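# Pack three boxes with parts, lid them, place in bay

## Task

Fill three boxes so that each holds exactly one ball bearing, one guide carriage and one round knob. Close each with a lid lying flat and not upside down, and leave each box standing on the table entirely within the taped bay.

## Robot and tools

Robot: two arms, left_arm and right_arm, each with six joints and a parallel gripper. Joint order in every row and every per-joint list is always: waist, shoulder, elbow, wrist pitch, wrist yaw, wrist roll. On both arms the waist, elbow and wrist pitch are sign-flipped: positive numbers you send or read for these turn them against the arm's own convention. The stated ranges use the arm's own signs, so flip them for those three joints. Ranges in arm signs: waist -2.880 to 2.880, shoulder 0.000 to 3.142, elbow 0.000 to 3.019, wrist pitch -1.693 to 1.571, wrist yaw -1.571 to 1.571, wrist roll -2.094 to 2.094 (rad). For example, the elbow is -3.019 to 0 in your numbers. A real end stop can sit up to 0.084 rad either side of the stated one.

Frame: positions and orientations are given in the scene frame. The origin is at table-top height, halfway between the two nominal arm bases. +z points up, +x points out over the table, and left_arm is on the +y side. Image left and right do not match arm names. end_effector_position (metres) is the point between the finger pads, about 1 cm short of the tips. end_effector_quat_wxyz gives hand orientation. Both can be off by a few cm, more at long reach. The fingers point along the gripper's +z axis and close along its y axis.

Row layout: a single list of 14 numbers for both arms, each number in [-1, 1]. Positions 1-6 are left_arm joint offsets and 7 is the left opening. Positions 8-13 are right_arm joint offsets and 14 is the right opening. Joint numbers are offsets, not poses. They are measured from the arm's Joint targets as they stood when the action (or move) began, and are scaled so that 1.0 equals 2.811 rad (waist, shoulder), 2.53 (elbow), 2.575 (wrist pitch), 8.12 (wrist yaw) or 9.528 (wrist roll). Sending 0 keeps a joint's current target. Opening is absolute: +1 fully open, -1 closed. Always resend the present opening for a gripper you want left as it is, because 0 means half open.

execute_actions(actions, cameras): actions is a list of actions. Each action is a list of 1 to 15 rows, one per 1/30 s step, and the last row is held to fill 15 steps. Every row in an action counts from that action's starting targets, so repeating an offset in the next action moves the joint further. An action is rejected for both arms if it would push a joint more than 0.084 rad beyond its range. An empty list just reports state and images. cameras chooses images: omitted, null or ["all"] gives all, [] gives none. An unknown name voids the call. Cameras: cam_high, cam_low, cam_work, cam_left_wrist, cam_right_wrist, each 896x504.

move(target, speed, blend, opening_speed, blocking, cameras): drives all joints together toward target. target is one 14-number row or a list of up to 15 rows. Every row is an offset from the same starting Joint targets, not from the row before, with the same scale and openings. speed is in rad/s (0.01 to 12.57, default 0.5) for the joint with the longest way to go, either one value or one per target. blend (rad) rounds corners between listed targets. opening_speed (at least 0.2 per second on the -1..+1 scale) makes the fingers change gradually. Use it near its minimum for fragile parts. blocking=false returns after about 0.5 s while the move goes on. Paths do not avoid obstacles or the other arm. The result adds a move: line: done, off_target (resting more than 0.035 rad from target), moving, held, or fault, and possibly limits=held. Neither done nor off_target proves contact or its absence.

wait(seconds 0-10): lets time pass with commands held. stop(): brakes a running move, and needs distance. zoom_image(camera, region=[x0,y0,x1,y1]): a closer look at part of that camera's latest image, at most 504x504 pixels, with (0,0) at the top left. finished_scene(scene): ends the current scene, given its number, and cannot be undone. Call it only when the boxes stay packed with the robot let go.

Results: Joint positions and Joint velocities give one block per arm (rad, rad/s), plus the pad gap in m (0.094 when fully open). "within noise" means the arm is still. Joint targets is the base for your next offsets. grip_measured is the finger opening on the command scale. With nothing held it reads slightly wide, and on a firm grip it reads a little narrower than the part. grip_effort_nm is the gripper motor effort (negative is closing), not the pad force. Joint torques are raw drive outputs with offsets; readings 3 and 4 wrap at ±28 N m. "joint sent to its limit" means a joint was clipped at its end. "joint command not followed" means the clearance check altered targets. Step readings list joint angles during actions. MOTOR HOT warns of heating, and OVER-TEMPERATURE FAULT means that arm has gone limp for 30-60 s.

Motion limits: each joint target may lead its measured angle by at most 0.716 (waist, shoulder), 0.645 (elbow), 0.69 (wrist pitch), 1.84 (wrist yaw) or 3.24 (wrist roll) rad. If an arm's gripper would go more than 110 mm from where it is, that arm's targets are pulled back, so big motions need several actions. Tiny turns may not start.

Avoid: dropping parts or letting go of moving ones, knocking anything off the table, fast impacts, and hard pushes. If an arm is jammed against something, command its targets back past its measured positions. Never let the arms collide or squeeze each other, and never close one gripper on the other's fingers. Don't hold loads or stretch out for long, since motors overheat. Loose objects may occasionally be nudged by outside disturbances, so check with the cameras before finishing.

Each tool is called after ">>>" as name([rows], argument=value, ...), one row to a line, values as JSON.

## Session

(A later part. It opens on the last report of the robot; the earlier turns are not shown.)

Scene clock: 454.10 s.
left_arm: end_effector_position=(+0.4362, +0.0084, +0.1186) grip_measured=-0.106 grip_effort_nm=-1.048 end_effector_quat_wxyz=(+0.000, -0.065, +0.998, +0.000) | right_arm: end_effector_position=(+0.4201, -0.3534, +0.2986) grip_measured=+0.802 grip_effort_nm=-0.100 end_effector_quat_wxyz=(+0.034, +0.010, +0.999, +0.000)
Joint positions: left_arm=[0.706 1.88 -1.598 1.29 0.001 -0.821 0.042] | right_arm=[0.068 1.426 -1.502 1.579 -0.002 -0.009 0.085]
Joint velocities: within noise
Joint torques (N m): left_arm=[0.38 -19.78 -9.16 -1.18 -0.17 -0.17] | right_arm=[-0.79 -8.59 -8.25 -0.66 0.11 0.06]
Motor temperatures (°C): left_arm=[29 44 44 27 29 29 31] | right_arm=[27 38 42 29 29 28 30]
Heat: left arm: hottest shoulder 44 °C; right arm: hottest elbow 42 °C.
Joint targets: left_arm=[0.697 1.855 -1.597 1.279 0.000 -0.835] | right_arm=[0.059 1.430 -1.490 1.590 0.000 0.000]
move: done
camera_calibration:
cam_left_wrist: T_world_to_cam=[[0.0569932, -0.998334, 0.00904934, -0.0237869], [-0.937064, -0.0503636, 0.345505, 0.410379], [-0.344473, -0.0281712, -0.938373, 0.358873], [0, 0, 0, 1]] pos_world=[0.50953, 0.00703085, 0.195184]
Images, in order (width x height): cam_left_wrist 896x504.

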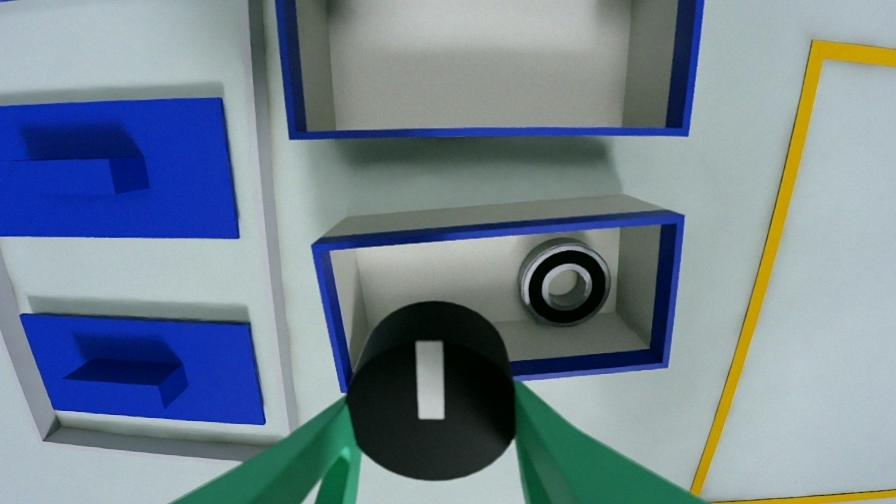

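>>> move([
  [0, 0.0210, 0.0269, -0.0412, 0, 0, -0.22, 0, 0, 0, 0, 0, 0, 0.8],
  [0, 0.0409, 0.0498, -0.0845, 0, 0, 0.09, 0, 0, 0, 0, 0, 0, 0.8],
  [0, 0.0107, 0.0008, -0.0249, 0, 0, 0.09, 0, 0, 0, 0, 0, 0, 0.8],
  [-0.0075, 0.0046, 0.0166, -0.035, 0, 0.0045, 0.82, 0, 0, 0, 0, 0, 0, 0.8],
], speed=[0.25, 0.1, 0.2, 0.25], blend=[0.02, 0, 0.01, 0], cameras=["cam_left_wrist"])

Scene clock: 505.30 s.
left_arm: end_effector_position=(+0.4416, +0.0157, +0.0936) grip_measured=+0.817 grip_effort_nm=0.105 end_effector_quat_wxyz=(+0.011, -0.066, +0.998, -0.010) | right_arm: end_effector_position=(+0.4201, -0.3534, +0.2986) grip_measured=+0.802 grip_effort_nm=-0.090 end_effector_quat_wxyz=(+0.034, +0.010, +0.999, +0.000)
Joint positions: left_arm=[0.69 1.88 -1.529 1.19 0.001 -0.805 0.085] | right_arm=[0.068 1.426 -1.502 1.579 -0.002 -0.009 0.085]
Joint velocities: within noise
Joint torques (N m): left_arm=[0.03 -18.61 -11.08 -0.85 -0.17 0.09] | right_arm=[-0.79 -8.53 -8.27 -0.66 0.1 0.07]
Motor temperatures (°C): left_arm=[29 47 44 27 29 29 32] | right_arm=[27 38 42 29 29 28 30]
Heat: left arm: hottest shoulder 47 °C; right arm: hottest elbow 42 °C.
Joint targets: left_arm=[0.676 1.868 -1.555 1.188 0.000 -0.792] | right_arm=[0.059 1.430 -1.490 1.590 0.000 0.000]
move: done
camera_calibration:
cam_left_wrist: T_world_to_cam=[[0.0568734, -0.997934, 0.029895, -0.018428], [-0.94522, -0.0441803, 0.323429, 0.43001], [-0.32144, -0.0466519, -0.94578, 0.328321], [0, 0, 0, 1]] pos_world=[0.513037, 0.0159248, 0.171992]
Images, in order (width x height): cam_left_wrist 896x504.

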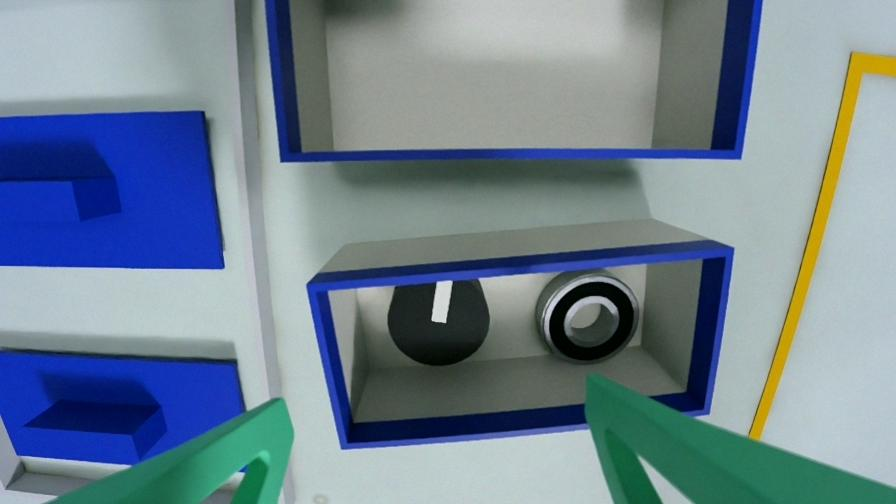

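>>> move([
  [-0.0018, -0.0007, 0.0215, 0.0047, 0, 0, 0.82, 0, 0, 0, 0, 0, 0, 0.8],
  [-0.0018, 0.0288, 0.0504, -0.0584, 0, 0, 0.82, 0, 0, 0, 0, 0, 0, 0.8],
  [-0.0079, 0.0288, 0.0504, -0.0584, 0, 0, 0.05, 0, 0, 0, 0, 0, 0, 0.8],
  [-0.0079, 0.0288, 0.0504, -0.0584, 0, 0, 0.45, 0, 0, 0, 0, 0, 0, 0.8],
  [-0.0079, -0.0189, -0.0257, 0.047, 0, 0, 0.45, 0, 0, 0, 0, 0, 0, 0.8],
], speed=[0.15, 0.12, 0.05, 0.1, 0.2], opening_speed=0.7, cameras=["cam_left_wrist"])

Scene clock: 567.53 s.
left_arm: end_effector_position=(+0.4387, +0.0340, +0.1336) grip_measured=+0.448 grip_effort_nm=0.100 end_effector_quat_wxyz=(+0.002, -0.076, +0.997, -0.002) | right_arm: end_effector_position=(+0.4201, -0.3534, +0.2986) grip_measured=+0.802 grip_effort_nm=-0.100 end_effector_quat_wxyz=(+0.034, +0.010, +0.999, +0.000)
Joint positions: left_arm=[0.667 1.829 -1.565 1.3 0.001 -0.805 0.068] | right_arm=[0.068 1.426 -1.502 1.579 -0.002 -0.009 0.085]
Joint velocities: within noise
Joint torques (N m): left_arm=[0.03 -18.32 -13.6 -0.39 -0.17 0.09] | right_arm=[-0.79 -8.64 -8.27 -0.68 0.11 0.06]
Motor temperatures (°C): left_arm=[29 46 45 27 29 29 31] | right_arm=[27 38 42 29 29 28 30]
Heat: left arm: hottest shoulder 46 °C; right arm: hottest elbow 42 °C.
Joint targets: left_arm=[0.654 1.815 -1.620 1.310 0.000 -0.792] | right_arm=[0.059 1.430 -1.490 1.590 0.000 0.000]
move: off_target (left_arm); left_arm: the elbow is farthest, 0.055 rad from its target
camera_calibration:
cam_left_wrist: T_world_to_cam=[[0.0789734, -0.996784, 0.0135997, -0.00884686], [-0.937573, -0.0696332, 0.340747, 0.41038], [-0.338704, -0.0396606, -0.940057, 0.372532], [0, 0, 0, 1]] pos_world=[0.511637, 0.0345325, 0.210486]
Images, in order (width x height): cam_left_wrist 896x504.

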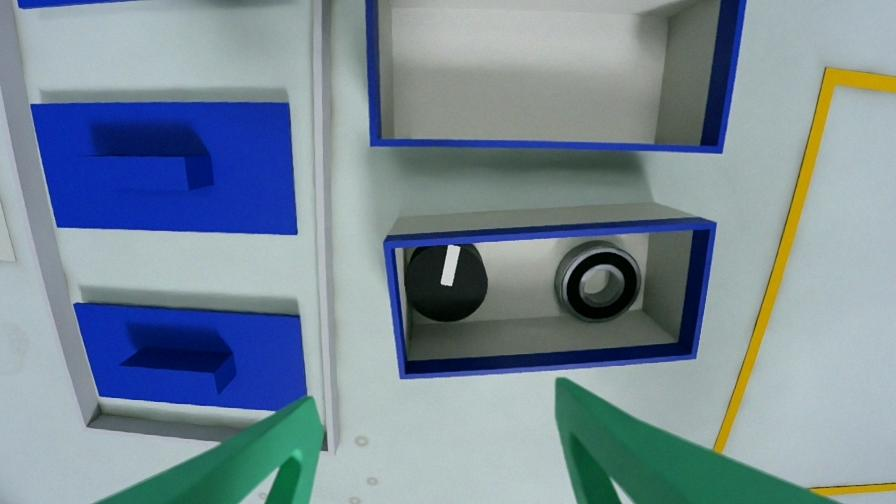

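>>> move([
  [0.0288, 0.0427, -0.0581, 0.0179, 0, -0.0065, -0.9, 0, 0, 0, 0, 0, 0, 0.8],
  [0.0288, 0.0779, 0.0209, -0.0844, 0, -0.0065, -0.9, 0, 0, 0, 0, 0, 0, 0.8],
  [0.0416, 0.0779, 0.0209, -0.0844, 0, -0.0065, -0.9, 0, 0, 0, 0, 0, 0, 0.8],
  [0.0416, 0.0356, -0.0573, 0.0179, 0, -0.0065, -0.9, 0, 0, 0, 0, 0, 0, 0.8],
  [-0.2168, -0.0014, 0.0344, -0.0201, 0, 0.0824, 0.25, 0, 0, 0, 0, 0, 0, 0.8],
], speed=[0.25, 0.2, 0.05, 0.25, 0.75], blend=[0, 0, 0, 0.02, 0], cameras=["cam_left_wrist"])

Scene clock: 630.67 s.
left_arm: end_effector_position=(+0.5501, +0.3595, +0.1213) grip_measured=+0.247 grip_effort_nm=0.105 end_effector_quat_wxyz=(+0.003, +0.000, +1.000, +0.000) | right_arm: end_effector_position=(+0.4201, -0.3534, +0.2986) grip_measured=+0.802 grip_effort_nm=-0.095 end_effector_quat_wxyz=(+0.034, +0.010, +0.999, +0.000)
Joint positions: left_arm=[0.035 1.832 -1.536 1.269 0 -0.019 0.059] | right_arm=[0.068 1.426 -1.502 1.579 -0.002 -0.009 0.085]
Joint velocities: within noise
Joint torques (N m): left_arm=[1.96 -18.78 -9.01 -1.22 -0.09 0.08] | right_arm=[-0.91 -8.7 -8.29 -0.7 0.11 0.06]
Motor temperatures (°C): left_arm=[29 45 49 27 29 29 31] | right_arm=[27 37 42 29 29 28 30]
Heat: left arm: hottest elbow 49 °C; right arm: hottest elbow 42 °C.
Joint targets: left_arm=[0.044 1.811 -1.533 1.258 0.000 -0.007] | right_arm=[0.059 1.430 -1.490 1.590 0.000 0.000]
move: done
camera_calibration:
cam_left_wrist: T_world_to_cam=[[-0.0737713, -0.997238, 0.00860881, 0.391839], [-0.937763, 0.0723038, 0.339666, 0.490821], [-0.339351, 0.0169846, -0.940507, 0.391675], [0, 0, 0, 1]] pos_world=[0.622095, 0.348616, 0.198284]
Images, in order (width x height): cam_left_wrist 896x504.

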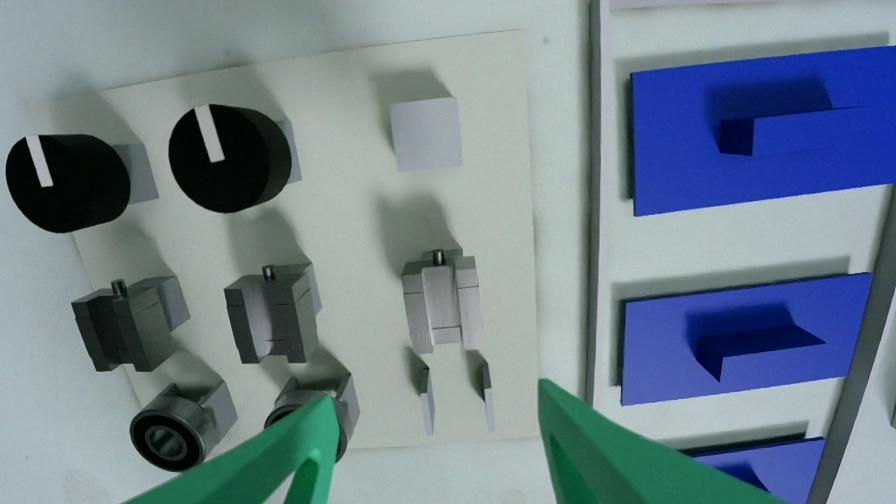

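>>> move(target=[0, 0.0277, 0.0342, -0.0551, 0, -0.0066, 0.25, 0, 0, 0, 0, 0, 0, 0.8], speed=0.2, cameras=["cam_left_wrist"])

Scene clock: 654.13 s.
left_arm: end_effector_position=(+0.5481, +0.3595, +0.0607) grip_measured=+0.248 grip_effort_nm=0.110 end_effector_quat_wxyz=(+0.001, -0.018, +1.000, +0.000) | right_arm: end_effector_position=(+0.4201, -0.3534, +0.2986) grip_measured=+0.802 grip_effort_nm=-0.100 end_effector_quat_wxyz=(+0.034, +0.010, +0.999, +0.000)
Joint positions: left_arm=[0.035 1.886 -1.445 1.127 0 -0.056 0.059] | right_arm=[0.068 1.426 -1.502 1.579 -0.002 -0.009 0.085]
Joint velocities: within noise
Joint torques (N m): left_arm=[1.96 -16.97 -8.84 -1.24 -0.1 -0.18] | right_arm=[-0.73 -8.64 -8.28 -0.68 0.1 0.06]
Motor temperatures (°C): left_arm=[29 46 46 27 29 29 31] | right_arm=[27 37 42 29 29 28 30]
Heat: left arm: hottest shoulder 46 °C; right arm: hottest elbow 42 °C.
Joint targets: left_arm=[0.044 1.889 -1.447 1.116 0.000 -0.070] | right_arm=[0.059 1.430 -1.490 1.590 0.000 0.000]
move: done
camera_calibration:
cam_left_wrist: T_world_to_cam=[[-0.0376535, -0.999252, 0.00882858, 0.373115], [-0.938849, 0.0384006, 0.342182, 0.522216], [-0.342265, 0.00459565, -0.939592, 0.340011], [0, 0, 0, 1]] pos_world=[0.620705, 0.35122, 0.137484]
Images, in order (width x height): cam_left_wrist 896x504.

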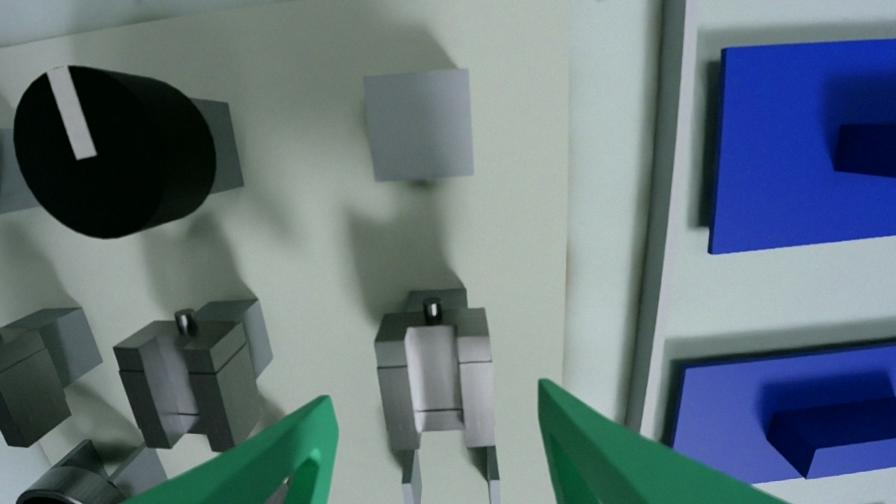

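>>> move([
  [0.0012, 0.0082, 0.0026, -0.0097, 0, -0.0010, 0.25, 0, 0, 0, 0, 0, 0, 0.8],
  [0.0012, 0.0082, 0.0026, -0.0097, 0, -0.0010, -0.42, 0, 0, 0, 0, 0, 0, 0.8],
  [0.0012, -0.0285, -0.1237, 0.0715, 0, -0.0010, -0.42, 0, 0, 0, 0, 0, 0, 0.8],
  [0.2405, 0.0135, -0.0885, 0.0810, 0, -0.0832, -0.42, 0, 0, 0, 0, 0, 0, 0.8],
], speed=[0.05, 0.1, 0.3, 0.75], blend=[0, 0, 0.04, 0], cameras=["cam_left_wrist"])

Scene clock: 686.30 s.
left_arm: end_effector_position=(+0.4406, -0.0146, +0.1223) grip_measured=-0.418 grip_effort_nm=-0.134 end_effector_quat_wxyz=(+0.002, -0.066, +0.998, -0.002) | right_arm: end_effector_position=(+0.4201, -0.3534, +0.2986) grip_measured=+0.802 grip_effort_nm=-0.100 end_effector_quat_wxyz=(+0.034, +0.010, +0.999, +0.000)
Joint positions: left_arm=[0.731 1.921 -1.67 1.315 0 -0.848 0.027] | right_arm=[0.068 1.426 -1.502 1.579 -0.002 -0.009 0.085]
Joint velocities: within noise
Joint torques (N m): left_arm=[0.21 -18.02 -9.32 -0.39 -0.16 -0.17] | right_arm=[-0.67 -8.7 -8.25 -0.7 0.1 0.06]
Motor temperatures (°C): left_arm=[29 44 45 27 29 29 31] | right_arm=[27 37 42 29 29 28 30]
Heat: left arm: hottest elbow 45 °C; right arm: hottest elbow 42 °C.
Joint targets: left_arm=[0.720 1.927 -1.671 1.324 0.000 -0.862] | right_arm=[0.059 1.430 -1.490 1.590 0.000 0.000]
move: done
camera_calibration:
cam_left_wrist: T_world_to_cam=[[0.0588166, -0.998191, 0.0124696, -0.0482355], [-0.938444, -0.0510283, 0.341641, 0.41317], [-0.340386, -0.0317961, -0.939748, 0.361522], [0, 0, 0, 1]] pos_world=[0.513632, -0.0155699, 0.199185]
Images, in order (width x height): cam_left_wrist 896x504.

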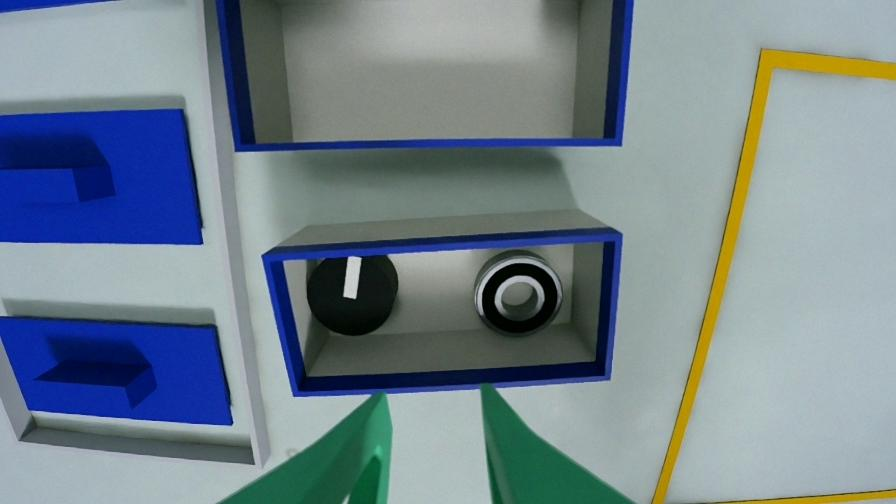

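>>> wait(seconds=0, cameras=["cam_work"])

>>> zoom_image(camera="cam_work", region=[600, 220, 780, 350])

Scene clock: 689.27 s.
left_arm: end_effector_position=(+0.4406, -0.0146, +0.1223) grip_measured=-0.418 grip_effort_nm=-0.134 end_effector_quat_wxyz=(+0.002, -0.067, +0.998, -0.002) | right_arm: end_effector_position=(+0.4201, -0.3534, +0.2986) grip_measured=+0.802 grip_effort_nm=-0.100 end_effector_quat_wxyz=(+0.034, +0.010, +0.999, +0.000)
Joint positions: left_arm=[0.731 1.921 -1.67 1.315 0 -0.849 0.027] | right_arm=[0.068 1.426 -1.502 1.579 -0.002 -0.009 0.085]
Joint velocities: within noise
Joint torques (N m): left_arm=[0.26 -17.96 -9.32 -0.4 -0.16 -0.16] | right_arm=[-0.79 -8.64 -8.28 -0.66 0.09 0.06]
Motor temperatures (°C): left_arm=[29 44 45 27 29 29 31] | right_arm=[27 37 42 29 29 28 30]
Heat: left arm: hottest elbow 45 °C; right arm: hottest elbow 42 °C.
Joint targets: left_arm=[0.720 1.927 -1.671 1.324 0.000 -0.862] | right_arm=[0.059 1.430 -1.490 1.590 0.000 0.000]
Tool commands: left_gripper/opening=-0.42 right_gripper/opening=+0.8
Images, in order (width x height): cam_work 896x504.

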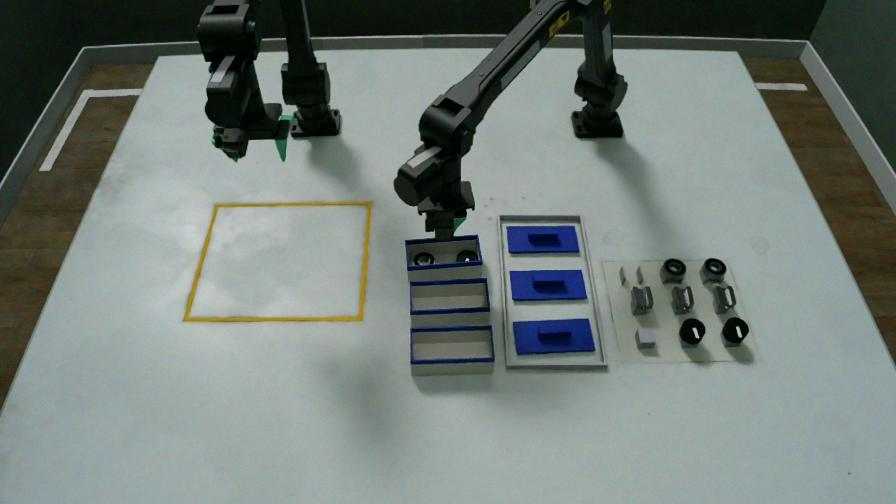

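Scaled by 2.800 from the camera's 896x504 image, which has a finer 1280x720 frame.

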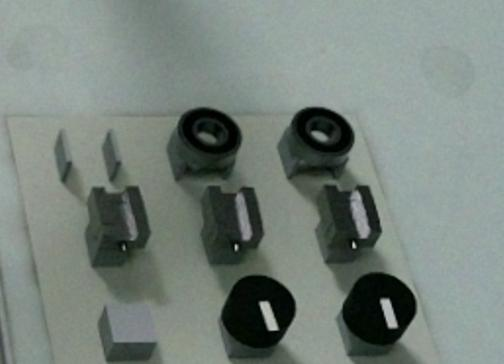

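>>> move([
  [-0.2390, -0.0395, 0.0514, -0.0247, 0, 0.0846, 0.25, 0, 0, 0, 0, 0, 0, 0.8],
  [-0.2390, -0.0055, 0.0907, -0.0904, 0, 0.0846, 0.25, 0, 0, 0, 0, 0, 0, 0.8],
], speed=[0.75, 0.12], cameras=["cam_left_wrist"])

Scene clock: 703.97 s.
left_arm: end_effector_position=(+0.5515, +0.3567, +0.0514) grip_measured=+0.248 grip_effort_nm=0.105 end_effector_quat_wxyz=(+0.004, -0.022, +1.000, +0.000) | right_arm: end_effector_position=(+0.4201, -0.3534, +0.2986) grip_measured=+0.802 grip_effort_nm=-0.100 end_effector_quat_wxyz=(+0.034, +0.010, +0.999, +0.000)
Joint positions: left_arm=[0.04 1.902 -1.442 1.103 0 -0.069 0.059] | right_arm=[0.068 1.426 -1.502 1.579 -0.002 -0.009 0.085]
Joint velocities: within noise
Joint torques (N m): left_arm=[1.85 -16.67 -8.55 -1.24 -0.09 0.09] | right_arm=[-0.73 -8.64 -8.27 -0.69 0.1 0.06]
Motor temperatures (°C): left_arm=[29 44 44 27 29 29 31] | right_arm=[27 37 42 29 29 28 30]
Heat: left arm: hottest shoulder 44 °C; right arm: hottest elbow 42 °C.
Joint targets: left_arm=[0.048 1.911 -1.441 1.092 0.000 -0.056] | right_arm=[0.059 1.430 -1.490 1.590 0.000 0.000]
move: done
camera_calibration:
cam_left_wrist: T_world_to_cam=[[-0.028905, -0.999543, 0.00888002, 0.365848], [-0.940998, 0.0302065, 0.337062, 0.533022], [-0.337176, 0.00138672, -0.941441, 0.330871], [0, 0, 0, 1]] pos_world=[0.623709, 0.349121, 0.128585]
Images, in order (width x height): cam_left_wrist 896x504.

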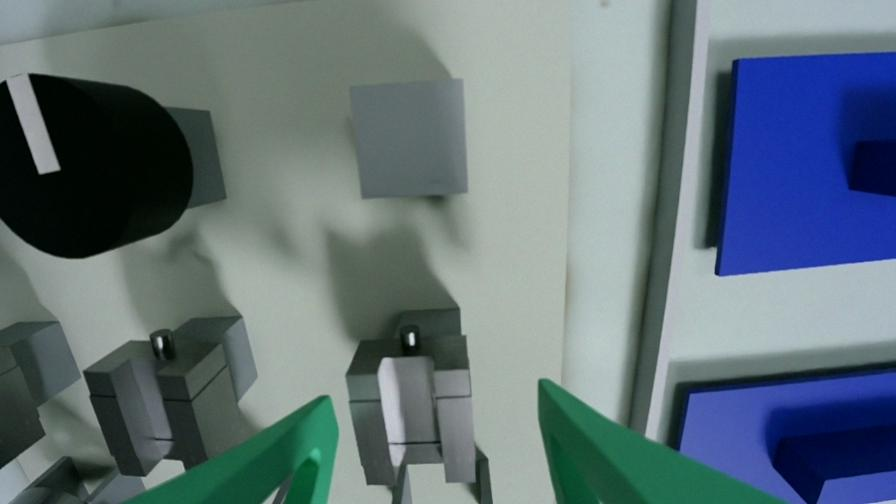

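>>> move(target=[-0.0117, 0.0026, 0.002, -0.0016, 0, 0, 0.25, 0, 0, 0, 0, 0, 0, 0.8], speed=0.05, cameras=[])

Scene clock: 723.63 s.
left_arm: end_effector_position=(+0.5508, +0.3624, +0.0478) grip_measured=+0.248 grip_effort_nm=0.110 end_effector_quat_wxyz=(+0.002, -0.028, +1.000, +0.000) | right_arm: end_effector_position=(+0.4201, -0.3534, +0.2986) grip_measured=+0.802 grip_effort_nm=-0.105 end_effector_quat_wxyz=(+0.034, +0.010, +0.999, +0.000)
Joint positions: left_arm=[0.03 1.906 -1.438 1.099 0 -0.069 0.059] | right_arm=[0.068 1.426 -1.502 1.579 -0.002 -0.009 0.085]
Joint velocities: within noise
Joint torques (N m): left_arm=[-0.09 -16.44 -8.42 -1.21 -0.1 0.09] | right_arm=[-0.73 -8.59 -8.31 -0.66 0.11 0.07]
Motor temperatures (°C): left_arm=[29 44 45 27 29 29 30] | right_arm=[27 37 42 29 29 28 30]
Heat: left arm: hottest elbow 45 °C; right arm: hottest elbow 42 °C.
Joint targets: left_arm=[0.016 1.918 -1.436 1.087 0.000 -0.056] | right_arm=[0.059 1.430 -1.490 1.590 0.000 0.000]
move: done
No camera images: "cameras" was empty.

>>> move([
  [0, 0.0016, 0, 0, 0, 0, 0.25, 0, 0, 0, 0, 0, 0, 0.8],
  [0, 0.0016, 0, 0, 0, 0, -0.42, 0, 0, 0, 0, 0, 0, 0.8],
  [0, -0.033, -0.128, 0.0815, 0, 0, -0.42, 0, 0, 0, 0, 0, 0, 0.8],
], speed=[0.05, 0.1, 0.25], cameras=["cam_left_wrist"])

Scene clock: 733.27 s.
left_arm: end_effector_position=(+0.5985, +0.3620, +0.1768) grip_measured=-0.316 grip_effort_nm=-1.043 end_effector_quat_wxyz=(+0.067, -0.028, +0.997, -0.002) | right_arm: end_effector_position=(+0.4201, -0.3534, +0.2986) grip_measured=+0.802 grip_effort_nm=-0.100 end_effector_quat_wxyz=(+0.034, +0.010, +0.999, +0.000)
Joint positions: left_arm=[0.029 1.845 -1.697 1.289 -0.001 -0.069 0.032] | right_arm=[0.068 1.426 -1.502 1.579 -0.002 -0.009 0.085]
Joint velocities: within noise
Joint torques (N m): left_arm=[-0.03 -19.37 -14.6 -0.66 -0.08 0.08] | right_arm=[-0.73 -8.53 -8.29 -0.66 0.1 0.06]
Motor temperatures (°C): left_arm=[29 44 45 27 29 29 31] | right_arm=[27 37 42 29 29 28 30]
Heat: left arm: hottest elbow 45 °C; right arm: hottest elbow 42 °C.
Joint targets: left_arm=[0.015 1.826 -1.760 1.298 0.000 -0.056] | right_arm=[0.059 1.430 -1.490 1.590 0.000 0.000]
move: off_target (left_arm); left_arm: the elbow is farthest, 0.063 rad from its target
camera_calibration:
cam_left_wrist: T_world_to_cam=[[-0.0196469, -0.999777, 0.00779955, 0.366072], [-0.976106, 0.020869, 0.21629, 0.580578], [-0.216404, -0.00336377, -0.976298, 0.400421], [0, 0, 0, 1]] pos_world=[0.660551, 0.355221, 0.262502]
Images, in order (width x height): cam_left_wrist 896x504.

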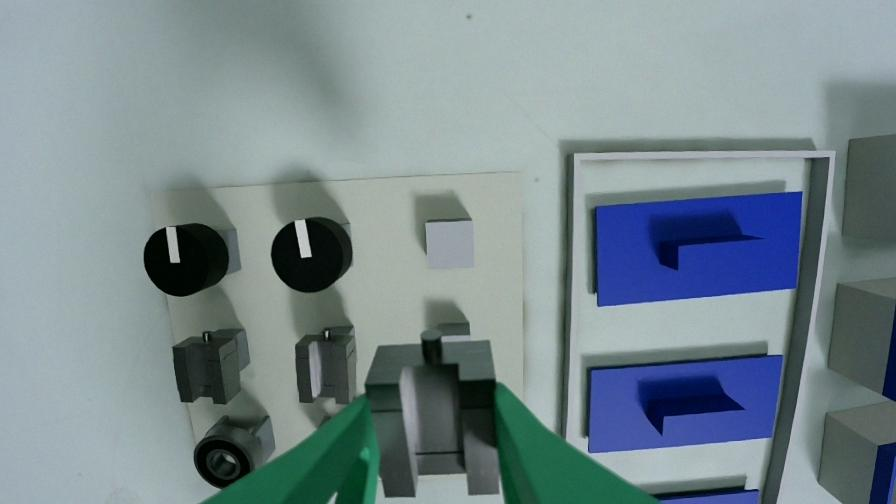

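>>> move([
  [0.2521, 0.0333, 0.0393, 0.0089, 0, -0.0852, -0.42, 0, 0, 0, 0, 0, 0, 0.8],
  [0.2521, 0.0594, 0.0822, -0.0697, 0, -0.0852, -0.42, 0, 0, 0, 0, 0, 0, 0.8],
  [0.2629, 0.0647, 0.0876, -0.0809, 0, -0.0852, -0.2, 0, 0, 0, 0, 0, 0, 0.8],
  [0.2629, 0.0217, 0.0119, 0.0159, 0, -0.0852, -0.2, 0, 0, 0, 0, 0, 0, 0.8],
], speed=[0.75, 0.15, 0.06, 0.2], cameras=["cam_left_wrist"])

Scene clock: 823.90 s.
left_arm: end_effector_position=(+0.4351, -0.0175, +0.1338) grip_measured=-0.202 grip_effort_nm=0.100 end_effector_quat_wxyz=(+0.004, -0.065, +0.998, -0.005) | right_arm: end_effector_position=(+0.4201, -0.3534, +0.2986) grip_measured=+0.802 grip_effort_nm=-0.100 end_effector_quat_wxyz=(+0.034, +0.010, +0.999, +0.000)
Joint positions: left_arm=[0.741 1.902 -1.673 1.329 0 -0.855 0.037] | right_arm=[0.068 1.426 -1.502 1.579 -0.002 -0.009 0.085]
Joint velocities: within noise
Joint torques (N m): left_arm=[2.37 -19.6 -13.75 -0.42 -0.16 -0.16] | right_arm=[-0.85 -8.53 -8.27 -0.69 0.1 0.06]
Motor temperatures (°C): left_arm=[29 43 49 27 29 29 32] | right_arm=[27 37 42 28 29 28 30]
Heat: left arm: hottest elbow 49 °C; right arm: hottest elbow 42 °C.
Joint targets: left_arm=[0.754 1.887 -1.730 1.338 0.000 -0.868] | right_arm=[0.059 1.430 -1.490 1.590 0.000 0.000]
move: off_target (left_arm); left_arm: the elbow is farthest, 0.057 rad from its target
camera_calibration:
cam_left_wrist: T_world_to_cam=[[0.0552792, -0.998307, 0.0180993, -0.0501231], [-0.94063, -0.0459883, 0.336303, 0.405665], [-0.334901, -0.0356153, -0.94158, 0.368112], [0, 0, 0, 1]] pos_world=[0.507633, -0.018272, 0.211087]
Images, in order (width x height): cam_left_wrist 896x504.

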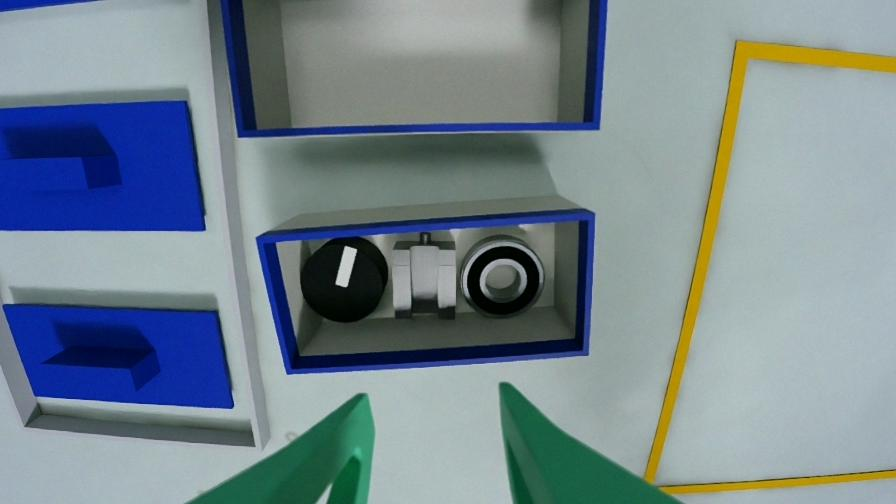

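>>> move(target=[-0.0799, -0.1403, 0.2472, -0.0737, 0, 0.2001, 0, 0, 0, 0, 0, 0, 0, 0.8], speed=1.0, cameras=["cam_left_wrist"])

Scene clock: 859.47 s.
left_arm: end_effector_position=(+0.3607, +0.1585, +0.1176) grip_measured=-0.002 grip_effort_nm=0.100 end_effector_quat_wxyz=(+0.005, +0.701, +0.713, +0.001) | right_arm: end_effector_position=(+0.4201, -0.3534, +0.2986) grip_measured=+0.802 grip_effort_nm=-0.090 end_effector_quat_wxyz=(+0.034, +0.010, +0.999, +0.000)
Joint positions: left_arm=[0.544 1.508 -1.107 1.16 0 1.025 0.047] | right_arm=[0.068 1.426 -1.502 1.579 -0.002 -0.009 0.085]
Joint velocities: within noise
Joint torques (N m): left_arm=[-0.03 -12.51 -8.65 -1.2 -0.06 0.09] | right_arm=[-0.73 -8.53 -8.28 -0.66 0.1 0.06]
Motor temperatures (°C): left_arm=[29 46 51 27 29 29 31] | right_arm=[27 37 42 28 29 28 30]
Heat: left arm: hottest elbow 51 °C; right arm: hottest elbow 42 °C.
Joint targets: left_arm=[0.530 1.492 -1.104 1.149 0.000 1.038] | right_arm=[0.059 1.430 -1.490 1.590 0.000 0.000]
move: done
camera_calibration:
cam_left_wrist: T_world_to_cam=[[-0.998428, 0.0560387, 0.000667549, 0.344904], [0.0529177, 0.938767, 0.340464, -0.165807], [0.0184525, 0.339964, -0.940257, 0.147152], [0, 0, 0, 1]] pos_world=[0.35042, 0.0862996, 0.194582]
Images, in order (width x height): cam_left_wrist 896x504.

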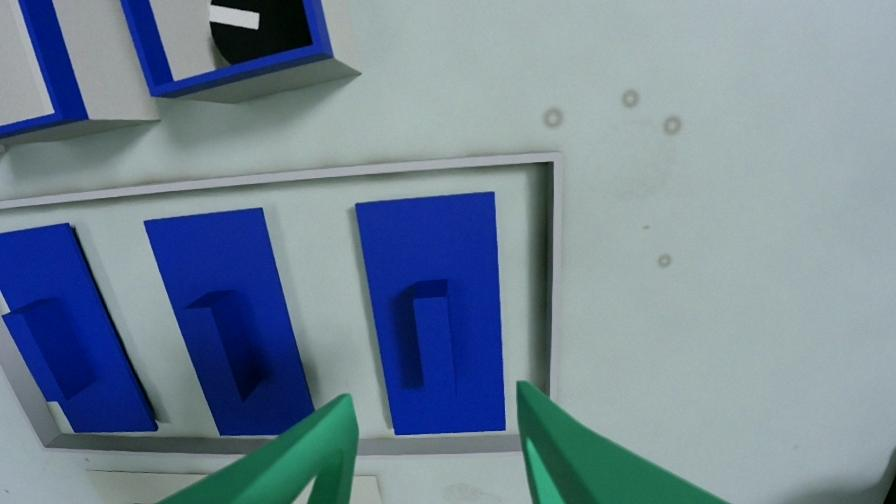

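>>> move(target=[-0.0207, 0.0402, 0.041, -0.0755, 0, 0.0062, 0, 0, 0, 0, 0, 0, 0, 0.8], speed=0.25, cameras=["cam_left_wrist"])

Scene clock: 892.10 s.
left_arm: end_effector_position=(+0.3705, +0.1807, +0.0461) grip_measured=-0.002 grip_effort_nm=0.105 end_effector_quat_wxyz=(+0.003, +0.701, +0.713, +0.001) | right_arm: end_effector_position=(+0.4201, -0.3534, +0.2986) grip_measured=+0.802 grip_effort_nm=-0.095 end_effector_quat_wxyz=(+0.034, +0.010, +0.999, +0.000)
Joint positions: left_arm=[0.486 1.6 -1.001 0.966 0 1.084 0.047] | right_arm=[0.068 1.426 -1.502 1.579 -0.002 -0.009 0.085]
Joint velocities: within noise
Joint torques (N m): left_arm=[-0.09 -11.22 -7.95 -1.2 -0.06 0.09] | right_arm=[-0.85 -8.7 -8.27 -0.65 0.11 0.06]
Motor temperatures (°C): left_arm=[29 43 48 27 29 29 31] | right_arm=[27 37 42 28 29 28 30]
Heat: left arm: hottest elbow 48 °C; right arm: hottest elbow 42 °C.
Joint targets: left_arm=[0.472 1.606 -1.001 0.954 0.000 1.098] | right_arm=[0.059 1.430 -1.490 1.590 0.000 0.000]
move: done
camera_calibration:
cam_left_wrist: T_world_to_cam=[[-0.998337, 0.0575806, 0.00283426, 0.353136], [0.0550765, 0.938088, 0.341991, -0.163465], [0.0170333, 0.341579, -0.939699, 0.072342], [0, 0, 0, 1]] pos_world=[0.36032, 0.108301, 0.122883]
Images, in order (width x height): cam_left_wrist 896x504.

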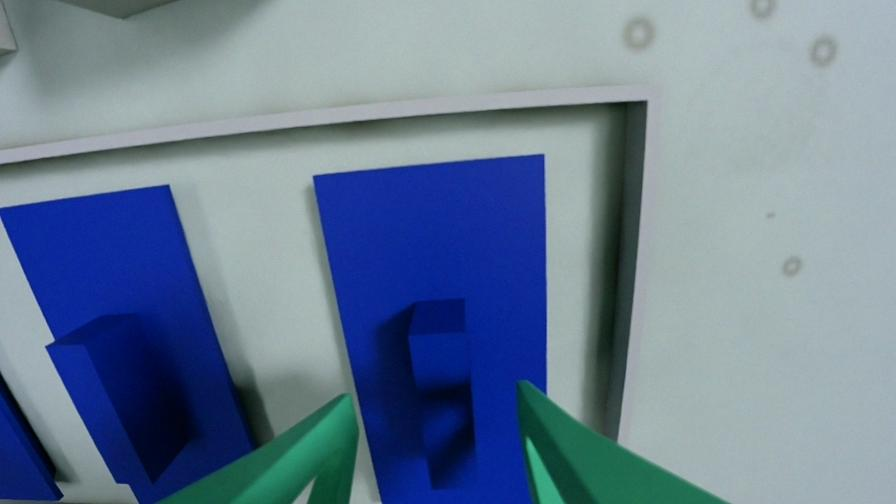

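>>> move([
  [0, 0.0119, 0.0068, -0.0196, 0, 0, 0, 0, 0, 0, 0, 0, 0, 0.8],
  [0, 0.0119, 0.0068, -0.0196, 0, 0, -0.78, 0, 0, 0, 0, 0, 0, 0.8],
  [0, -0.0455, -0.0747, 0.099, 0, 0, -0.78, 0, 0, 0, 0, 0, 0, 0.8],
  [0.0962, 0.1028, -0.3, 0.1375, 0, -0.0393, -0.78, 0, 0, 0, 0, 0, 0, 0.8],
  [0.0962, 0.1028, -0.2461, 0.1375, 0, -0.0393, -0.78, 0, 0, 0, 0, 0, 0, 0.8],
], speed=[0.1, 0.1, 0.25, 0.5, 0.15], blend=[0, 0, 0.04, 0, 0], cameras=["cam_work"])

>>> zoom_image(camera="cam_work", region=[395, 195, 495, 285])

Scene clock: 949.73 s.
left_arm: end_effector_position=(+0.4292, -0.0090, +0.1208) grip_measured=-0.666 grip_effort_nm=-1.048 end_effector_quat_wxyz=(+0.001, +0.666, +0.746, +0.000) | right_arm: end_effector_position=(+0.4201, -0.3534, +0.2986) grip_measured=+0.802 grip_effort_nm=-0.100 end_effector_quat_wxyz=(+0.034, +0.010, +0.999, +0.000)
Joint positions: left_arm=[0.737 1.892 -1.622 1.299 0 0.737 0.016] | right_arm=[0.068 1.426 -1.502 1.579 -0.002 -0.009 0.085]
Joint velocities: within noise
Joint torques (N m): left_arm=[1.61 -17.79 -9.32 -0.38 -0.07 -0.16] | right_arm=[-0.79 -8.53 -8.27 -0.66 0.11 0.07]
Motor temperatures (°C): left_arm=[29 42 44 27 29 29 31] | right_arm=[27 37 42 28 29 28 30]
Heat: left arm: hottest elbow 44 °C; right arm: hottest elbow 42 °C.
Joint targets: left_arm=[0.742 1.894 -1.623 1.308 0.000 0.723] | right_arm=[0.059 1.430 -1.490 1.590 0.000 0.000]
move: done
Images, in order (width x height): cam_work 896x504.

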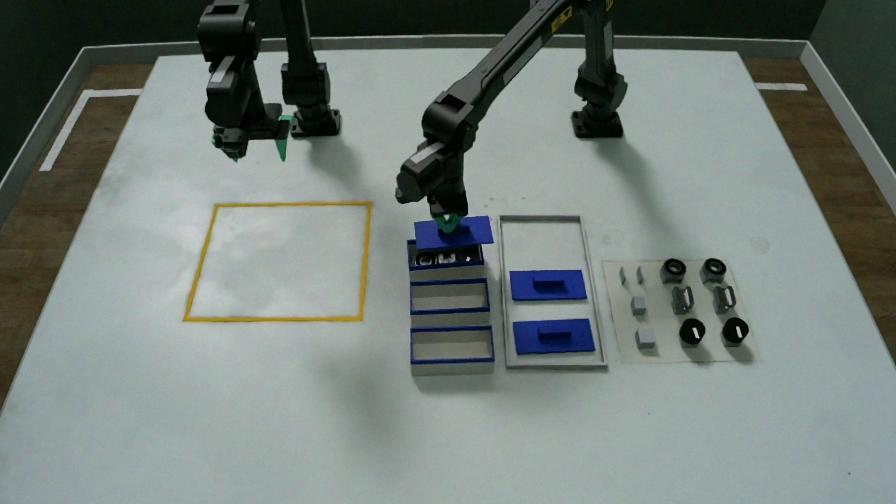

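Scaled by 5.040 from the camera's 896x504 image, which has a finer 1280x720 frame.

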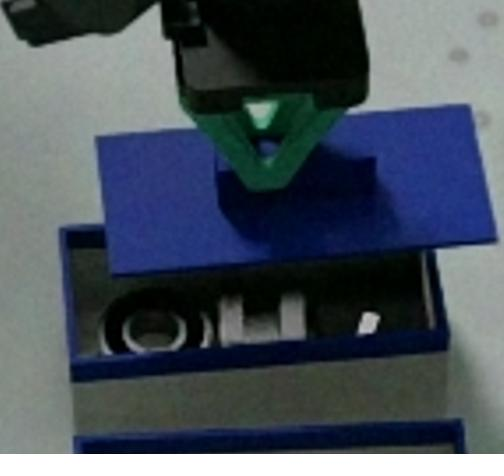

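>>> move([
  [0.0068, 0.023, -0.0601, -0.0158, 0, 0.0035, -0.78, 0, 0, 0, 0, 0, 0, 0.8],
  [0.0068, 0.023, -0.0172, -0.0158, 0, 0.0035, -0.78, 0, 0, 0, 0, 0, 0, 0.8],
], speed=[0.12, 0.1], cameras=["cam_work"])

>>> zoom_image(camera="cam_work", region=[395, 205, 495, 285])

Scene clock: 987.47 s.
left_arm: end_effector_position=(+0.4401, -0.0259, +0.1026) grip_measured=-0.666 grip_effort_nm=-1.043 end_effector_quat_wxyz=(+0.003, +0.672, +0.740, +0.000) | right_arm: end_effector_position=(+0.4201, -0.3534, +0.2986) grip_measured=+0.802 grip_effort_nm=-0.100 end_effector_quat_wxyz=(+0.034, +0.010, +0.999, +0.000)
Joint positions: left_arm=[0.746 1.953 -1.666 1.278 0 0.743 0.016] | right_arm=[0.068 1.426 -1.502 1.579 -0.002 -0.009 0.085]
Joint velocities: within noise
Joint torques (N m): left_arm=[2.43 -18.32 -9.25 -1.17 -0.06 0.09] | right_arm=[-0.73 -8.59 -8.27 -0.69 0.1 0.06]
Motor temperatures (°C): left_arm=[29 42 46 27 29 29 32] | right_arm=[27 37 42 28 29 28 30]
Heat: left arm: hottest elbow 46 °C; right arm: hottest elbow 42 °C.
Joint targets: left_arm=[0.761 1.959 -1.667 1.267 0.000 0.757] | right_arm=[0.059 1.430 -1.490 1.590 0.000 0.000]
move: done
Images, in order (width x height): cam_work 896x504.

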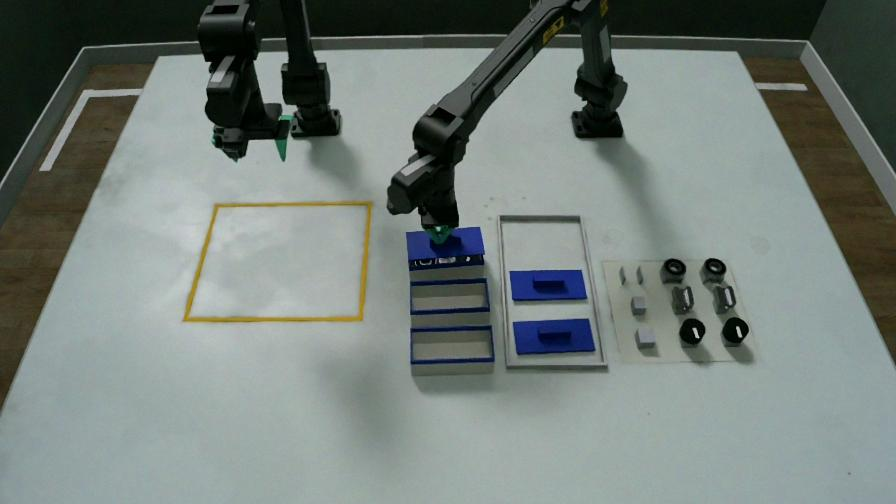

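Scaled by 5.040 from the camera's 896x504 image, which has a finer 1280x720 frame.

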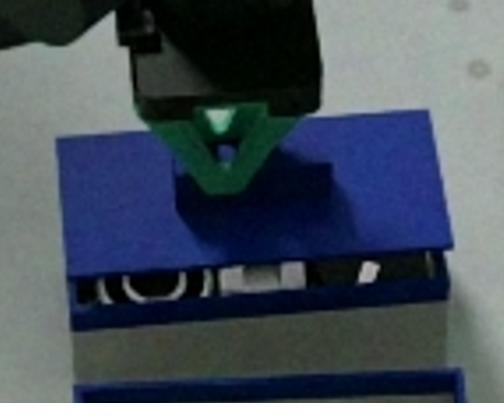

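>>> move(target=[0.0014, 0.0012, 0.0123, -0.0128, 0, 0, -0.78, 0, 0, 0, 0, 0, 0, 0.8], speed=0.05, cameras=["cam_work", "cam_low"])

>>> zoom_image(camera="cam_work", region=[395, 205, 495, 285])

Scene clock: 1012.33 s.
left_arm: end_effector_position=(+0.4366, -0.0252, +0.0906) grip_measured=-0.666 grip_effort_nm=-1.038 end_effector_quat_wxyz=(+0.003, +0.673, +0.739, +0.000) | right_arm: end_effector_position=(+0.4201, -0.3534, +0.2986) grip_measured=+0.802 grip_effort_nm=-0.100 end_effector_quat_wxyz=(+0.034, +0.010, +0.999, +0.000)
Joint positions: left_arm=[0.749 1.954 -1.635 1.246 0 0.743 0.016] | right_arm=[0.068 1.426 -1.502 1.579 -0.002 -0.009 0.085]
Joint velocities: within noise
Joint torques (N m): left_arm=[2.55 -18.08 -9.13 -1.2 -0.06 0.09] | right_arm=[-0.73 -8.53 -8.29 -0.65 0.1 0.06]
Motor temperatures (°C): left_arm=[29 42 45 27 29 29 32] | right_arm=[27 37 42 28 29 28 30]
Heat: left arm: hottest elbow 45 °C; right arm: hottest elbow 42 °C.
Joint targets: left_arm=[0.765 1.962 -1.636 1.235 0.000 0.756] | right_arm=[0.059 1.430 -1.490 1.590 0.000 0.000]
move: done
Images, in order (width x height): cam_low 896x504, cam_work 896x504.

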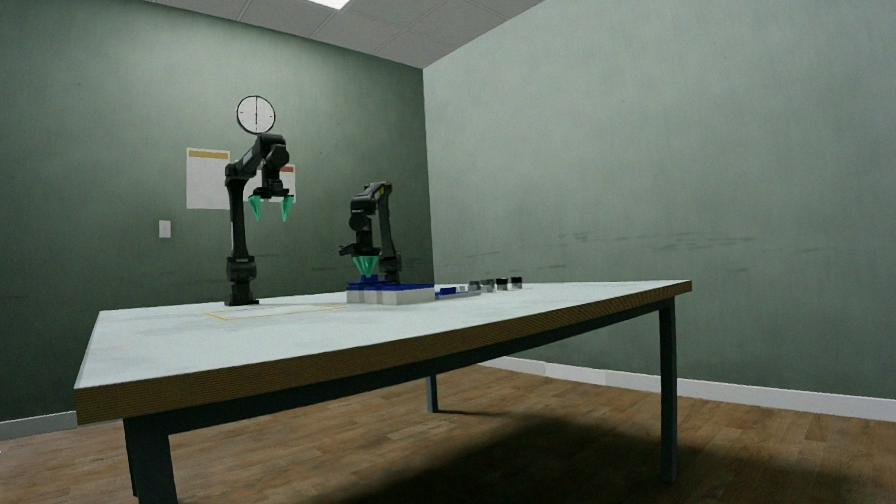

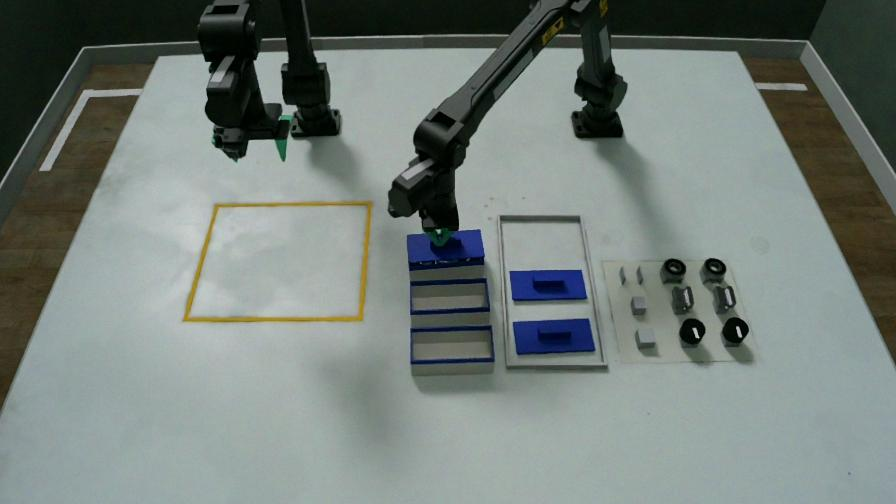

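Scaled by 5.040 from the camera's 896x504 image, which has a finer 1280x720 frame.

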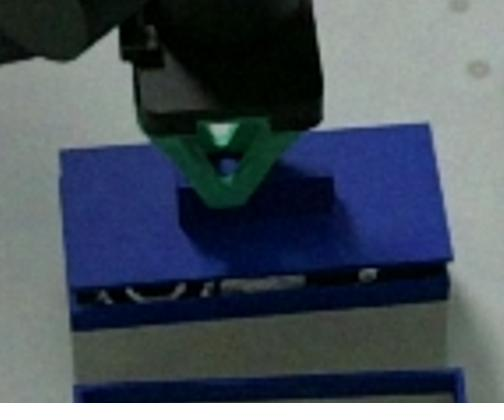

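>>> move(target=[0.0006, 0.0032, 0.004, -0.0047, 0, 0, -0.78, 0, 0, 0, 0, 0, 0, 0.8], speed=0.03, cameras=["cam_low", "cam_work"])

>>> zoom_image(camera="cam_work", region=[395, 205, 495, 285])

>>> zoom_image(camera="cam_low", region=[335, 255, 445, 315])

Scene clock: 1023.93 s.
left_arm: end_effector_position=(+0.4349, -0.0249, +0.0809) grip_measured=-0.666 grip_effort_nm=-1.053 end_effector_quat_wxyz=(-0.002, +0.674, +0.739, +0.000) | right_arm: end_effector_position=(+0.4201, -0.3534, +0.2986) grip_measured=+0.802 grip_effort_nm=-0.095 end_effector_quat_wxyz=(+0.034, +0.010, +0.999, +0.000)
Joint positions: left_arm=[0.751 1.965 -1.625 1.234 0 0.743 0.016] | right_arm=[0.068 1.426 -1.502 1.579 -0.002 -0.009 0.085]
Joint velocities: within noise
Joint torques (N m): left_arm=[2.61 -18.26 -9.09 -1.18 -0.07 0.08] | right_arm=[-0.85 -8.53 -8.28 -0.69 0.1 0.06]
Motor temperatures (°C): left_arm=[29 44 45 27 29 29 32] | right_arm=[27 37 42 28 29 28 30]
Heat: left arm: hottest elbow 45 °C; right arm: hottest elbow 42 °C.
Joint targets: left_arm=[0.767 1.971 -1.626 1.223 0.000 0.756] | right_arm=[0.059 1.430 -1.490 1.590 0.000 0.000]
move: done
Images, in order (width x height): cam_low 896x504, cam_work 896x504.

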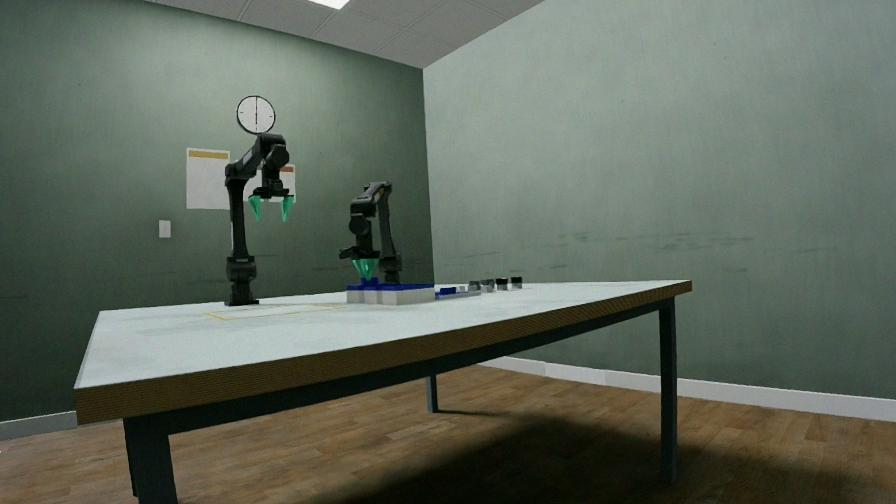

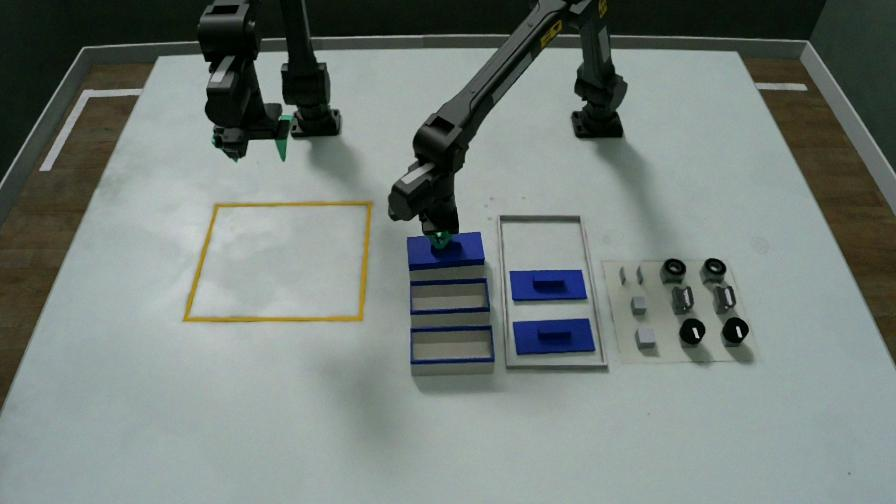

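Scaled by 5.040 from the camera's 896x504 image, which has a finer 1280x720 frame.

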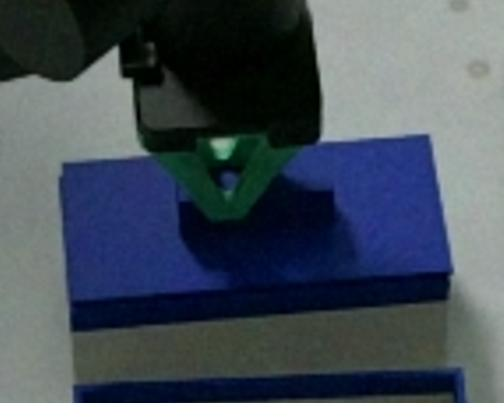

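Scaled by 4.582 from the camera's 896x504 image, which has a finer 1280x720 frame.

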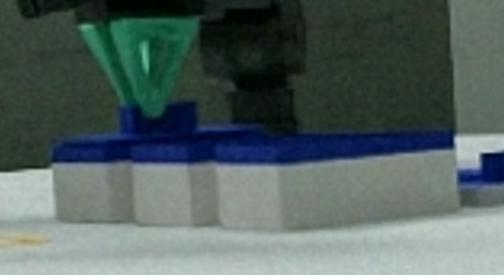

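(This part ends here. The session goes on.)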